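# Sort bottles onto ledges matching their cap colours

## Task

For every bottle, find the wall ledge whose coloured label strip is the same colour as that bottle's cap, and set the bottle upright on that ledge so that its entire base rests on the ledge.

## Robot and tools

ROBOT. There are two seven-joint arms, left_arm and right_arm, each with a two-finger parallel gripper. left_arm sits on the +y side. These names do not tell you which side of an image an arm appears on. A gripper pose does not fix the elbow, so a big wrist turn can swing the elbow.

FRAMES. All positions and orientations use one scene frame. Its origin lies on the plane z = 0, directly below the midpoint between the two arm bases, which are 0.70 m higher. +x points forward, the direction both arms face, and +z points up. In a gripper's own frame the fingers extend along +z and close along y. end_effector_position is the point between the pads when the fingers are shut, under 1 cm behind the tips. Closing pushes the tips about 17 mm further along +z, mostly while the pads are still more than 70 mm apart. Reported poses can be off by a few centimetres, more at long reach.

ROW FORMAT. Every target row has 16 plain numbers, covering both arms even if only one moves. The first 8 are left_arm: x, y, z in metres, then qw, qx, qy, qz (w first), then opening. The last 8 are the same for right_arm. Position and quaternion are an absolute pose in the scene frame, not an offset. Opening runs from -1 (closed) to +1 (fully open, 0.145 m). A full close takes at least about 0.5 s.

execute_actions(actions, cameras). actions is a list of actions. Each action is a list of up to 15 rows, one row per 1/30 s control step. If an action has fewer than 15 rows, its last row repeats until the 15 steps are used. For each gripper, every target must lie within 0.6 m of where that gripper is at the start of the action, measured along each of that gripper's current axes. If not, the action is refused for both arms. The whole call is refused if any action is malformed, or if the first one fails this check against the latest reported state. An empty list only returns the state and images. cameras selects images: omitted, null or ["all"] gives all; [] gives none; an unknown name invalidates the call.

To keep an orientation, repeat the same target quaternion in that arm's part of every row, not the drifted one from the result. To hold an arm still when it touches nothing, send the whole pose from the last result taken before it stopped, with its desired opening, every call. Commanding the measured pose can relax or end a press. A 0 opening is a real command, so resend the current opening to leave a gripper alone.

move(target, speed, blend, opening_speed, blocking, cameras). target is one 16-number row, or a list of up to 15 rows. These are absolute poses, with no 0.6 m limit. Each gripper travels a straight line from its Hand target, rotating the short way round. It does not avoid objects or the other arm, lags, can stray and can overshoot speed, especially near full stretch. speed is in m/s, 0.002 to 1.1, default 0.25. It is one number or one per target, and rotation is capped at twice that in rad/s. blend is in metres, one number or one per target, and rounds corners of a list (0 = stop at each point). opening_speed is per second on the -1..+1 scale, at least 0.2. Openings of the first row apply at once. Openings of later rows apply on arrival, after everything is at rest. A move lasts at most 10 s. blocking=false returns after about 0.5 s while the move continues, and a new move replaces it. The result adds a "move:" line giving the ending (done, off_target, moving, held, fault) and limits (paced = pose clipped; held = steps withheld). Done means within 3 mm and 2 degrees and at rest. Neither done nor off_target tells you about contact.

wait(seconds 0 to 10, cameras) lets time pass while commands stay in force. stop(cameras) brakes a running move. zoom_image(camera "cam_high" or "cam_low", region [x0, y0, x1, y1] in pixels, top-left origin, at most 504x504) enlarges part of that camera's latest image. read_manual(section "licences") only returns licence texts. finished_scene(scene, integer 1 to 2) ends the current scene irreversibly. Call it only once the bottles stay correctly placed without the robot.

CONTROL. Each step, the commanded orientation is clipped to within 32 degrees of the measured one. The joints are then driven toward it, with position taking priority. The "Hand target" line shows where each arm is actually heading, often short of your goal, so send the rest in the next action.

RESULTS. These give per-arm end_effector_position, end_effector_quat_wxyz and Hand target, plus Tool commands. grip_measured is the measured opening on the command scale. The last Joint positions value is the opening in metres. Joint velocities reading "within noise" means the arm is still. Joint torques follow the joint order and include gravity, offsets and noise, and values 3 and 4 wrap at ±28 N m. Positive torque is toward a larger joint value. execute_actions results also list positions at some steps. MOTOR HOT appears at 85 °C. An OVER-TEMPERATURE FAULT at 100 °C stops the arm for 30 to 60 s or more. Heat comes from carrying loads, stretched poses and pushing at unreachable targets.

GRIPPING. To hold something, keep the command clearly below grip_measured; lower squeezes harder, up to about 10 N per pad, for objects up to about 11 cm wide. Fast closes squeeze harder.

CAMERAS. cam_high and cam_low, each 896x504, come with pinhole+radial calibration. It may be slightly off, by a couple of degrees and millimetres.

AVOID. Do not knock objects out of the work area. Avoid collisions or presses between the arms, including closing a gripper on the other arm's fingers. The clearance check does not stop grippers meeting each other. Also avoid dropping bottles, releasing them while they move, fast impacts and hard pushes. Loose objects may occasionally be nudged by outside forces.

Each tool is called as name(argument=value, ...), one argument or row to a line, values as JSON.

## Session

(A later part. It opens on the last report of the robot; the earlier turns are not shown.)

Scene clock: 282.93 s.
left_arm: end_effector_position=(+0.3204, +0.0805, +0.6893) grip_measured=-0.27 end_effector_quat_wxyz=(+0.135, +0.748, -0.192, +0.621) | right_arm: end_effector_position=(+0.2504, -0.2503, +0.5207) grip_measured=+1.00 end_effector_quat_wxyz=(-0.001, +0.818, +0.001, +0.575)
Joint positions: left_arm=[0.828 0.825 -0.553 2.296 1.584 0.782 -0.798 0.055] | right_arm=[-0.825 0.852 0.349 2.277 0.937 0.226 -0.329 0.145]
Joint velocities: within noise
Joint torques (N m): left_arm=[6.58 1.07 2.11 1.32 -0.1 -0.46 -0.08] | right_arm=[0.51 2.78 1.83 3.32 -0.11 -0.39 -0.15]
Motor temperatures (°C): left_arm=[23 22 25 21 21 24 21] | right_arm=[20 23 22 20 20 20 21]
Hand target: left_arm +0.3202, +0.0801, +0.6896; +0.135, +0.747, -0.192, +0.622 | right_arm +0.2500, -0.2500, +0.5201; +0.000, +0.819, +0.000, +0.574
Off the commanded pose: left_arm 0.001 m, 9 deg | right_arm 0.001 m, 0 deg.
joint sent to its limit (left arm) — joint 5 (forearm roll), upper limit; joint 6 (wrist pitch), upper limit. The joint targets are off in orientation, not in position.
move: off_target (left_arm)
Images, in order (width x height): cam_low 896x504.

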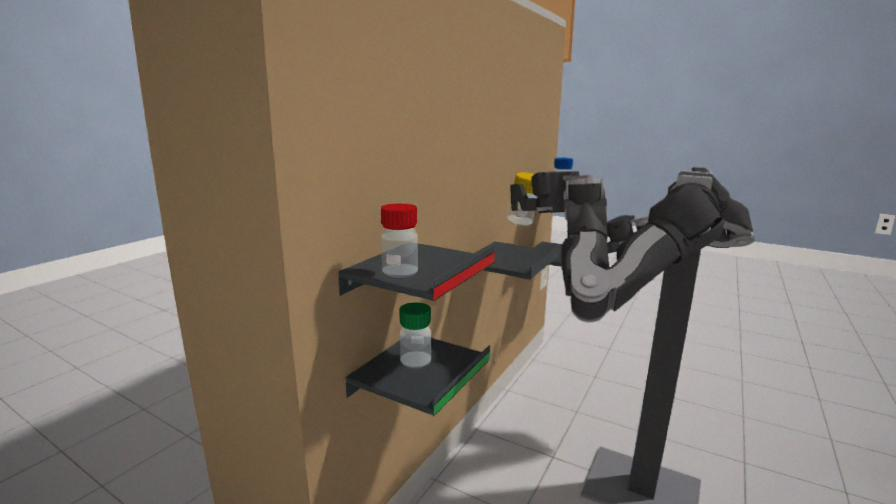

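move(
  target=[
    [0.38,0.033,0.67,0.1241,0.7998,-0.1773,0.56,-0.55,0.25,-0.25,0.52,0,0.8192,0,0.5736,1],
    [0.38,0.033,0.62,0.1241,0.7998,-0.1773,0.56,-0.55,0.25,-0.25,0.52,0,0.8192,0,0.5736,1],
    [0.38,0.033,0.584,0.1241,0.7998,-0.1773,0.56,-0.55,0.25,-0.25,0.52,0,0.8192,0,0.5736,1],
  ],
  speed=[0.2,0.15,0.05],
)

zoom_image(
  camera="cam_high",
  region=[420, 220, 620, 340],
)

zoom_image(
  camera="cam_low",
  region=[440, 180, 620, 300],
)

Scene clock: 293.97 s.
left_arm: end_effector_position=(+0.3798, +0.0331, +0.5855) grip_measured=-0.27 end_effector_quat_wxyz=(+0.123, +0.800, -0.178, +0.560) | right_arm: end_effector_position=(+0.2504, -0.2503, +0.5207) grip_measured=+1.00 end_effector_quat_wxyz=(-0.001, +0.818, +0.001, +0.575)
Joint positions: left_arm=[0.854 0.589 -0.962 1.9 1.285 0.586 -0.713 0.055] | right_arm=[-0.825 0.852 0.349 2.277 0.937 0.226 -0.329 0.145]
Joint velocities: within noise
Joint torques (N m): left_arm=[7.21 0.73 2.33 2.25 -0.31 -0.75 0.24] | right_arm=[0.67 2.94 1.83 3.29 -0.13 -0.36 -0.15]
Motor temperatures (°C): left_arm=[24 22 24 21 21 24 21] | right_arm=[20 23 22 20 20 20 21]
Hand target: left_arm +0.3800, +0.0330, +0.5840; +0.124, +0.800, -0.177, +0.560 | right_arm +0.2500, -0.2500, +0.5201; +0.000, +0.819, +0.000, +0.574
Off the commanded pose: left_arm 0.002 m, 0 deg | right_arm 0.001 m, 0 deg.
move: done

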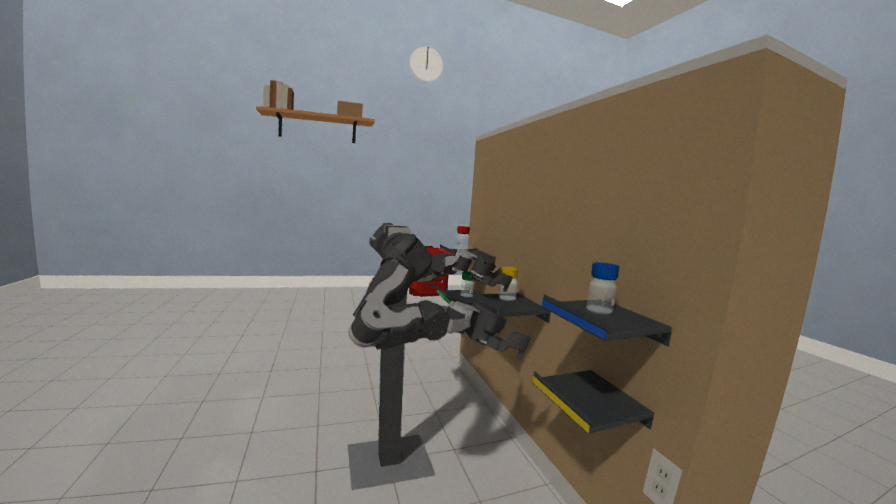

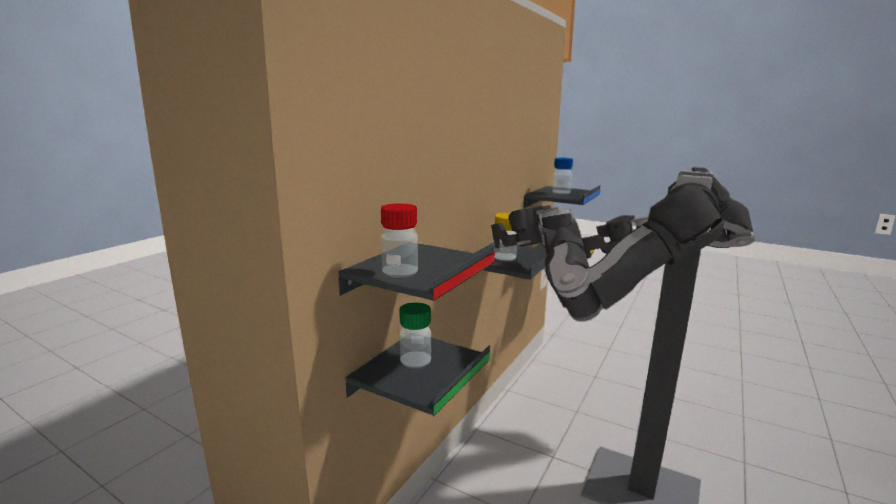

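Scaled by 2.520 from the camera's 896x504 image, which has a finer 1280x720 frame.

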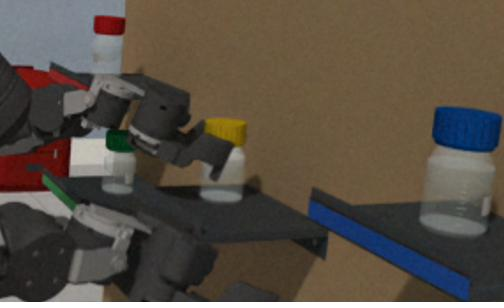

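Scaled by 2.800 from the camera's 896x504 image, which has a finer 1280x720 frame.

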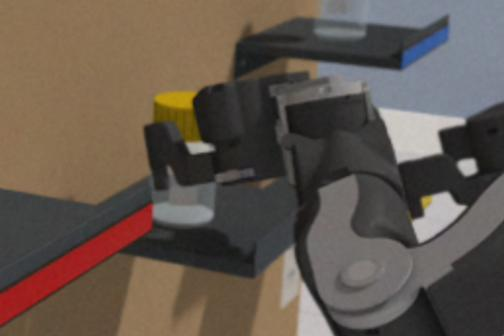

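move(
  target=[0.38,0.033,0.577,0.1241,0.7998,-0.1773,0.56,-0.55,0.25,-0.25,0.52,0,0.8192,0,0.5736,1],
  speed=0.04,
  cameras=[],
)

Scene clock: 303.27 s.
left_arm: end_effector_position=(+0.3809, +0.0324, +0.5845) grip_measured=-0.27 end_effector_quat_wxyz=(+0.126, +0.794, -0.175, +0.569) | right_arm: end_effector_position=(+0.2504, -0.2503, +0.5207) grip_measured=+1.00 end_effector_quat_wxyz=(-0.001, +0.818, +0.001, +0.575)
Joint positions: left_arm=[0.842 0.59 -0.97 1.895 1.254 0.552 -0.697 0.055] | right_arm=[-0.825 0.852 0.349 2.277 0.937 0.226 -0.329 0.145]
Joint velocities: within noise
Joint torques (N m): left_arm=[6.16 1.17 1.43 1.61 -0.07 -0.39 0.22] | right_arm=[0.83 3.07 1.72 3.34 -0.11 -0.38 -0.14]
Motor temperatures (°C): left_arm=[25 22 24 21 21 24 21] | right_arm=[20 23 22 20 20 20 21]
Hand target: left_arm +0.3799, +0.0329, +0.5770; +0.124, +0.800, -0.177, +0.560 | right_arm +0.2500, -0.2500, +0.5201; +0.000, +0.819, +0.000, +0.574
Off the commanded pose: left_arm 0.008 m, 1 deg | right_arm 0.001 m, 0 deg.
move: off_target (left_arm)
No camera images: "cameras" was empty.

move(
  target=[
    [0.38,0.033,0.5825,0.1241,0.7998,-0.1773,0.56,0.5,0.25,-0.25,0.52,0,0.8192,0,0.5736,1],
    [0.31,0.095,0.605,0.1241,0.7998,-0.1773,0.56,0.5,0.25,-0.24,0.52,0,0.8192,0,0.5736,1],
    [0.25,0.25,0.53,0,0.8192,0,0.5736,0.5,0.28,-0.15,0.59,-0.1241,0.7998,0.1773,0.56,1],
    [0.25,0.25,0.53,0,0.8192,0,0.5736,0.5,0.338,-0.017,0.60,-0.1241,0.7998,0.1773,0.56,1],
  ],
  speed=[0.1,0.15,0.2,0.2],
  blend=[0,0.005,0.01,0],
  opening_speed=1.3,
)

zoom_image(
  camera="cam_high",
  region=[420, 220, 620, 340],
)

zoom_image(
  camera="cam_low",
  region=[440, 180, 620, 300],
)

Scene clock: 326.23 s.
left_arm: end_effector_position=(+0.2503, +0.2491, +0.5306) grip_measured=+0.50 end_effector_quat_wxyz=(+0.001, +0.819, +0.000, +0.574) | right_arm: end_effector_position=(+0.3382, -0.0171, +0.6013) grip_measured=+1.00 end_effector_quat_wxyz=(-0.126, +0.798, +0.176, +0.562)
Joint positions: left_arm=[0.083 1.745 -0.987 2.312 1.302 -0.51 -0.691 0.112] | right_arm=[0.684 0.458 -0.803 2.108 1.268 0.783 -0.918 0.145]
Joint velocities: within noise
Joint torques (N m): left_arm=[2.33 5.71 1.25 1.88 -0.21 -0.57 0.09] | right_arm=[4.92 0.04 2.19 2.17 -0.16 -0.14 -0.12]
Motor temperatures (°C): left_arm=[24 22 24 21 21 24 21] | right_arm=[20 23 22 21 20 20 21]
Hand target: left_arm +0.2500, +0.2500, +0.5300; +0.000, +0.819, +0.000, +0.574 | right_arm +0.3380, -0.0170, +0.5999; -0.124, +0.800, +0.177, +0.560
Off the commanded pose: left_arm 0.001 m, 0 deg | right_arm 0.001 m, 0 deg.
joint sent to its limit (right arm) — joint 6 (wrist pitch), upper limit. The joint targets still meet the commanded pose.
move: done

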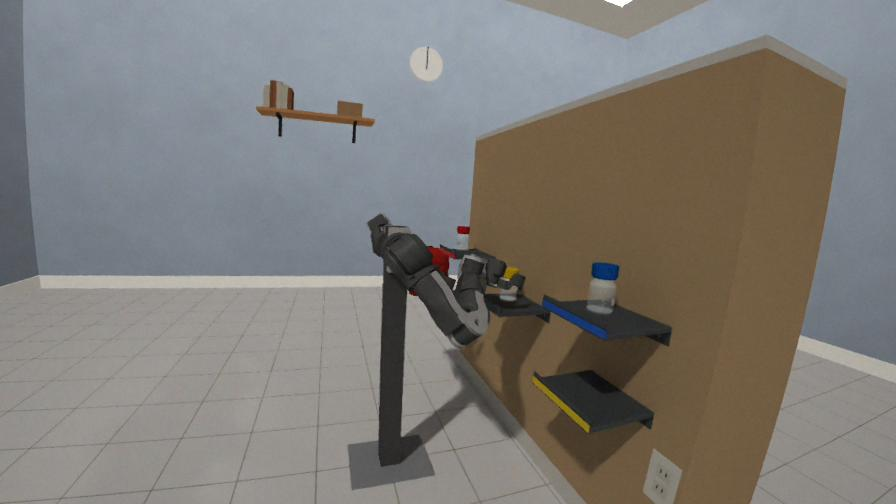

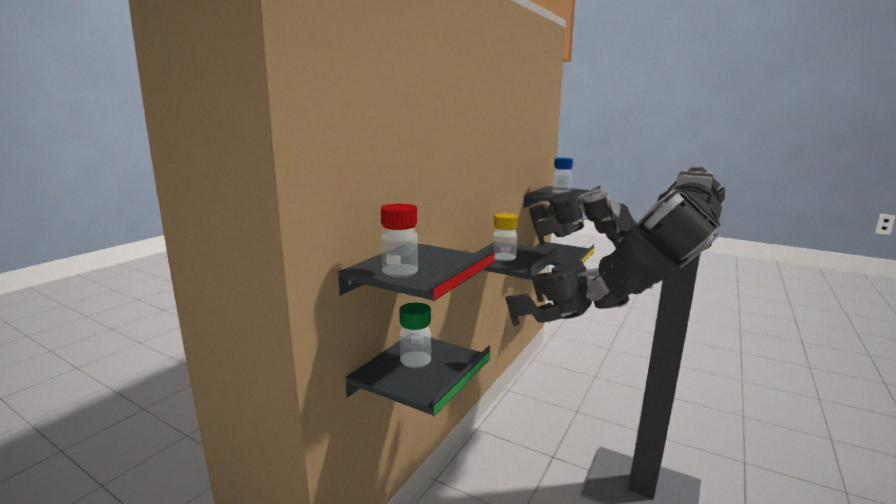

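Scaled by 2.520 from the camera's 896x504 image, which has a finer 1280x720 frame.

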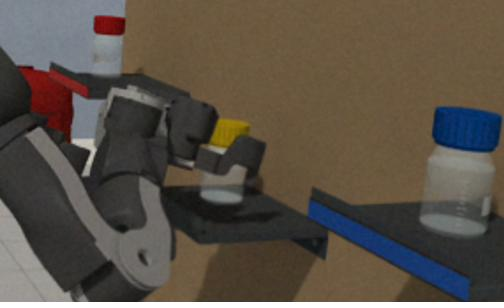

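Scaled by 2.800 from the camera's 896x504 image, which has a finer 1280x720 frame.

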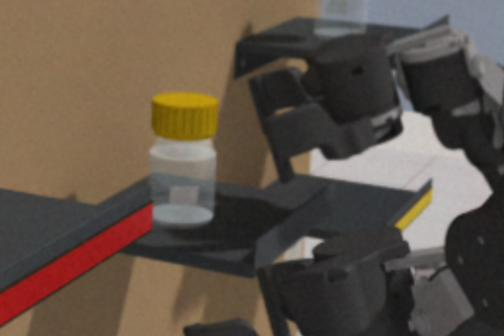

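move(
  target=[
    [0.25,0.25,0.53,0,0.8192,0,0.5736,0.5,0.379,0.019,0.588,-0.1241,0.7998,0.1773,0.56,1],
    [0.25,0.25,0.53,0,0.8192,0,0.5736,0.5,0.379,0.019,0.588,-0.1241,0.7998,0.1773,0.56,-0.55],
    [0.25,0.25,0.53,0,0.8192,0,0.5736,0.5,0.379,0.019,0.635,-0.1241,0.7998,0.1773,0.56,-0.55],
    [0.25,0.25,0.53,0,0.8192,0,0.5736,0.5,0.29,-0.14,0.62,-0.1241,0.7998,0.1773,0.56,-0.55],
    [0.25,0.25,0.53,0,0.8192,0,0.5736,0.5,0.25,-0.24,0.535,0,0.8192,0,0.5736,-0.55],
    [0.25,0.25,0.53,0,0.8192,0,0.5736,0.5,0.25,-0.38,0.522,0,0.8192,0,0.5736,-0.55],
  ],
  speed=[0.15,0.15,0.12,0.22,0.25,0.25],
  blend=[0,0,0.005,0.02,0.02,0],
  opening_speed=1.3,
  cameras=["cam_high"],
)

Scene clock: 345.20 s.
left_arm: end_effector_position=(+0.2503, +0.2491, +0.5306) grip_measured=+0.50 end_effector_quat_wxyz=(+0.001, +0.819, +0.000, +0.574) | right_arm: end_effector_position=(+0.2502, -0.3806, +0.5219) grip_measured=-0.27 end_effector_quat_wxyz=(+0.019, +0.821, +0.011, +0.571)
Joint positions: left_arm=[0.083 1.745 -0.987 2.312 1.302 -0.51 -0.691 0.112] | right_arm=[0.69 1.859 -1.571 1.798 1.559 -0.527 0.027 0.055]
Joint velocities: within noise
Joint torques (N m): left_arm=[2.33 5.74 1.25 1.88 -0.21 -0.57 0.09] | right_arm=[1.38 5.84 2.33 0.23 0.15 -0.66 0.14]
Motor temperatures (°C): left_arm=[23 23 24 21 21 24 21] | right_arm=[22 23 22 20 20 20 21]
Hand target: left_arm +0.2500, +0.2500, +0.5300; +0.000, +0.819, +0.000, +0.574 | right_arm +0.2501, -0.3798, +0.5220; +0.017, +0.819, +0.012, +0.573
Off the commanded pose: left_arm 0.001 m, 0 deg | right_arm 0.001 m, 3 deg.
joint sent to its limit (right arm) — joint 3 (upper arm roll), lower limit; joint 5 (forearm roll), upper limit. The joint targets still meet the commanded pose.
move: off_target (right_arm)
Images, in order (width x height): cam_high 896x504.

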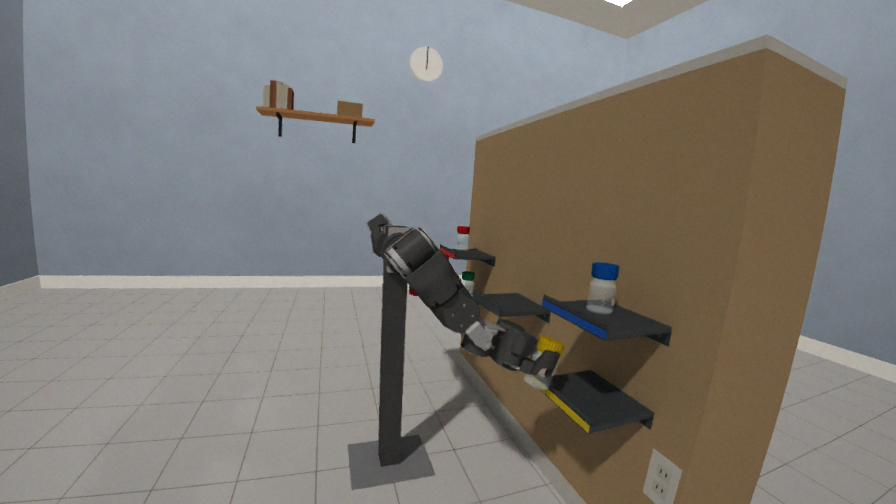

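move(
  target=[
    [0.25,0.25,0.53,0,0.8192,0,0.5736,0.5,0.378,-0.40,0.521,0,0.8192,0,0.5736,-0.55],
    [0.25,0.25,0.53,0,0.8192,0,0.5736,0.5,0.378,-0.40,0.487,0,0.8192,0,0.5736,-0.55],
  ],
  speed=[0.2,0.06],
  cameras=["cam_high"],
)

zoom_image(
  camera="cam_high",
  region=[500, 300, 680, 440],
)

Scene clock: 354.40 s.
left_arm: end_effector_position=(+0.2503, +0.2491, +0.5306) grip_measured=+0.50 end_effector_quat_wxyz=(+0.001, +0.819, +0.000, +0.574) | right_arm: end_effector_position=(+0.3802, -0.4031, +0.4952) grip_measured=-0.27 end_effector_quat_wxyz=(+0.005, +0.810, -0.002, +0.586)
Joint positions: left_arm=[0.083 1.745 -0.987 2.312 1.302 -0.51 -0.691 0.112] | right_arm=[0.859 1.301 -1.398 1.138 1.561 -0.232 0.161 0.055]
Joint velocities: within noise
Joint torques (N m): left_arm=[2.33 5.71 1.25 1.88 -0.2 -0.57 0.09] | right_arm=[2.7 3.97 2.89 0.2 0.18 0.1 0.16]
Motor temperatures (°C): left_arm=[23 24 23 21 21 24 21] | right_arm=[21 23 22 20 20 20 21]
Hand target: left_arm +0.2500, +0.2500, +0.5300; +0.000, +0.819, +0.000, +0.574 | right_arm +0.3778, -0.4001, +0.4870; +0.000, +0.819, +0.000, +0.573
Off the commanded pose: left_arm 0.001 m, 0 deg | right_arm 0.009 m, 2 deg.
joint read past its limit (right arm) — joint 5 (forearm roll), upper limit.
joint sent to its limit (right arm) — joint 5 (forearm roll), upper limit. The joint targets still meet the commanded pose.
move: off_target (right_arm)
Images, in order (width x height): cam_high 896x504.

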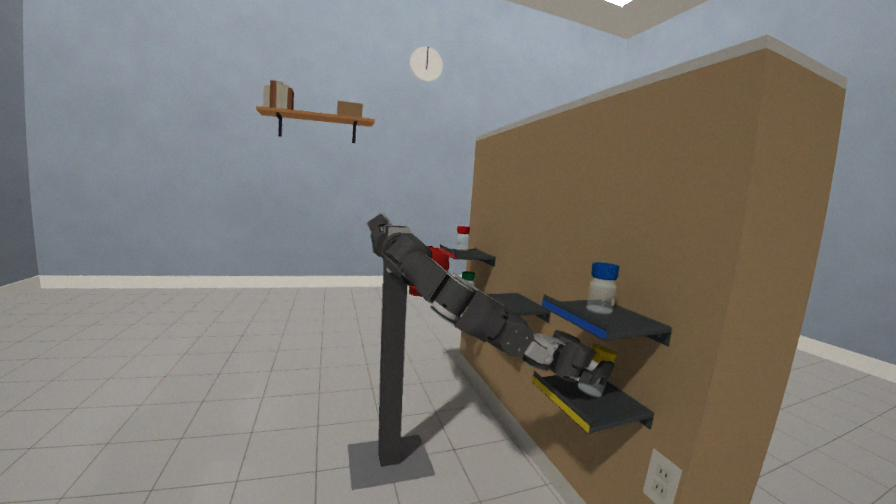

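Scaled by 2.800 from the camera's 896x504 image, which has a finer 1280x720 frame.

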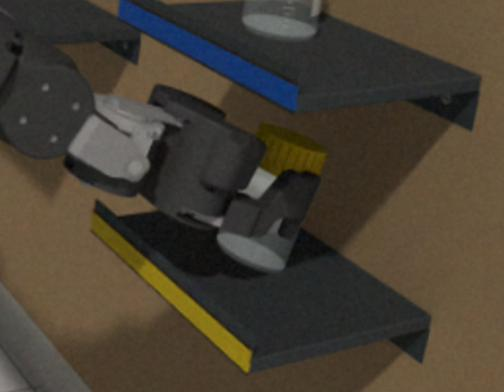

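move(
  target=[
    [0.25,0.25,0.53,0,0.8192,0,0.5736,0.5,0.379,-0.402,0.492,0,0.8192,0,0.5736,-0.55],
    [0.25,0.25,0.53,0,0.8192,0,0.5736,0.5,0.379,-0.402,0.492,0,0.8192,0,0.5736,0.5],
    [0.25,0.25,0.53,0,0.8192,0,0.5736,0.5,0.25,-0.38,0.53,0,0.8192,0,0.5736,0.5],
  ],
  speed=[0.1,0.1,0.2],
  opening_speed=1.5,
)

zoom_image(
  camera="cam_high",
  region=[420, 200, 700, 440],
)

zoom_image(
  camera="cam_low",
  region=[320, 140, 620, 420],
)

Scene clock: 366.27 s.
left_arm: end_effector_position=(+0.2503, +0.2491, +0.5306) grip_measured=+0.50 end_effector_quat_wxyz=(+0.001, +0.819, +0.000, +0.574) | right_arm: end_effector_position=(+0.2507, -0.3797, +0.5314) grip_measured=+0.50 end_effector_quat_wxyz=(+0.017, +0.819, +0.015, +0.573)
Joint positions: left_arm=[0.083 1.745 -0.987 2.312 1.302 -0.51 -0.691 0.112] | right_arm=[0.728 1.889 -1.57 1.818 1.559 -0.493 0.045 0.112]
Joint velocities: within noise
Joint torques (N m): left_arm=[2.36 5.74 1.25 1.88 -0.21 -0.57 0.09] | right_arm=[1.04 5.31 2.32 0.31 0.19 -0.55 -0.14]
Motor temperatures (°C): left_arm=[23 24 23 21 21 24 21] | right_arm=[21 23 23 20 20 20 21]
Hand target: left_arm +0.2500, +0.2500, +0.5300; +0.000, +0.819, +0.000, +0.574 | right_arm +0.2501, -0.3798, +0.5300; +0.018, +0.820, +0.013, +0.572
Off the commanded pose: left_arm 0.001 m, 0 deg | right_arm 0.002 m, 3 deg.
joint sent to its limit (right arm) — joint 3 (upper arm roll), lower limit; joint 5 (forearm roll), upper limit. The joint targets are off in orientation, not in position.
move: off_target (right_arm); target 2's new opening was sent with right_arm's hand 0.005 m and 1 deg from that target

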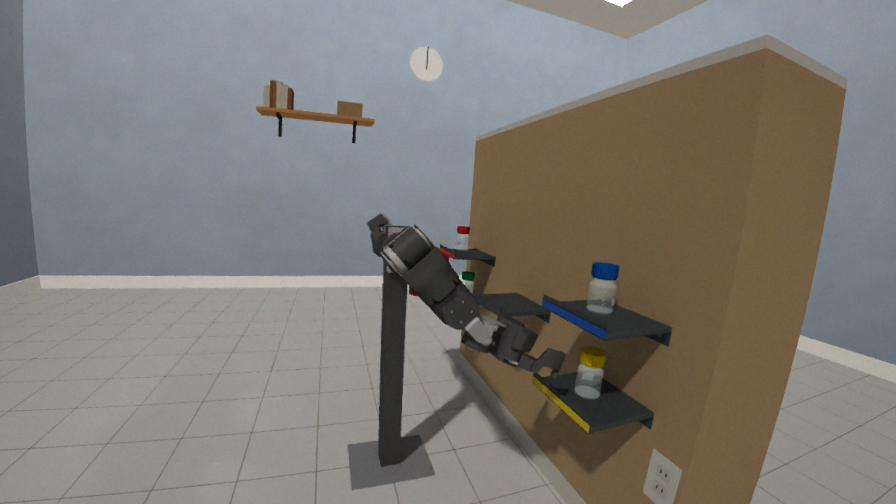

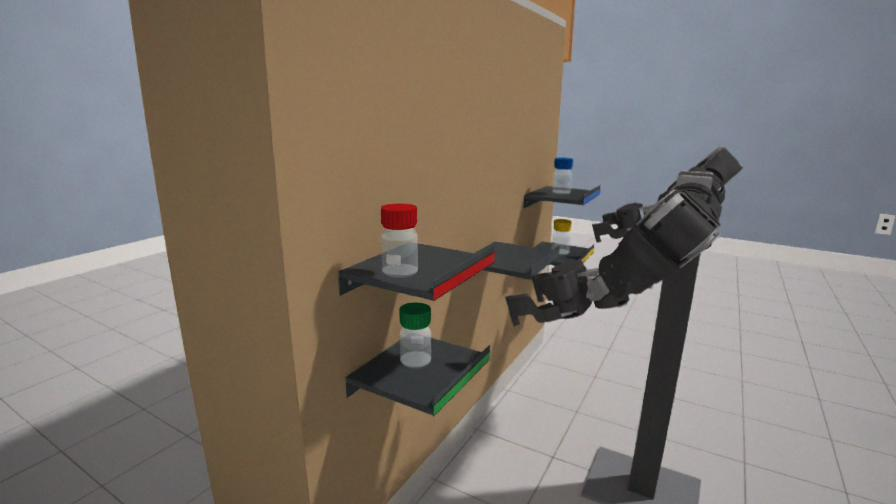

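Scaled by 1.800 from the camera's 896x504 image, which has a finer 1280x720 frame.

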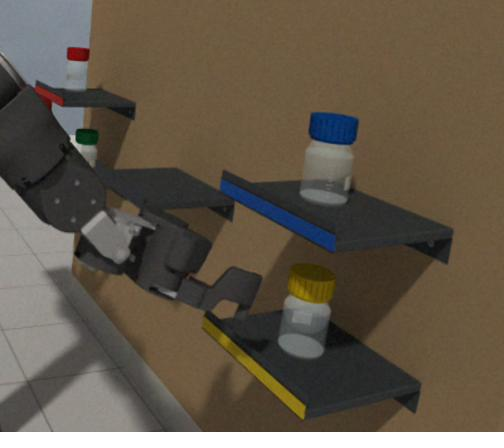

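Scaled by 1.680 from the camera's 896x504 image, which has a finer 1280x720 frame.

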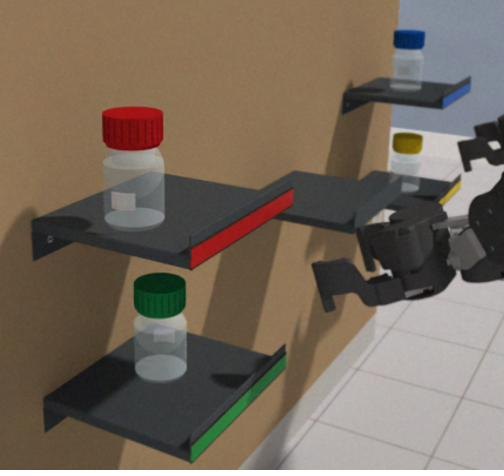

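finished_scene(
  scene=2,
)

The scene is finished: the task was done.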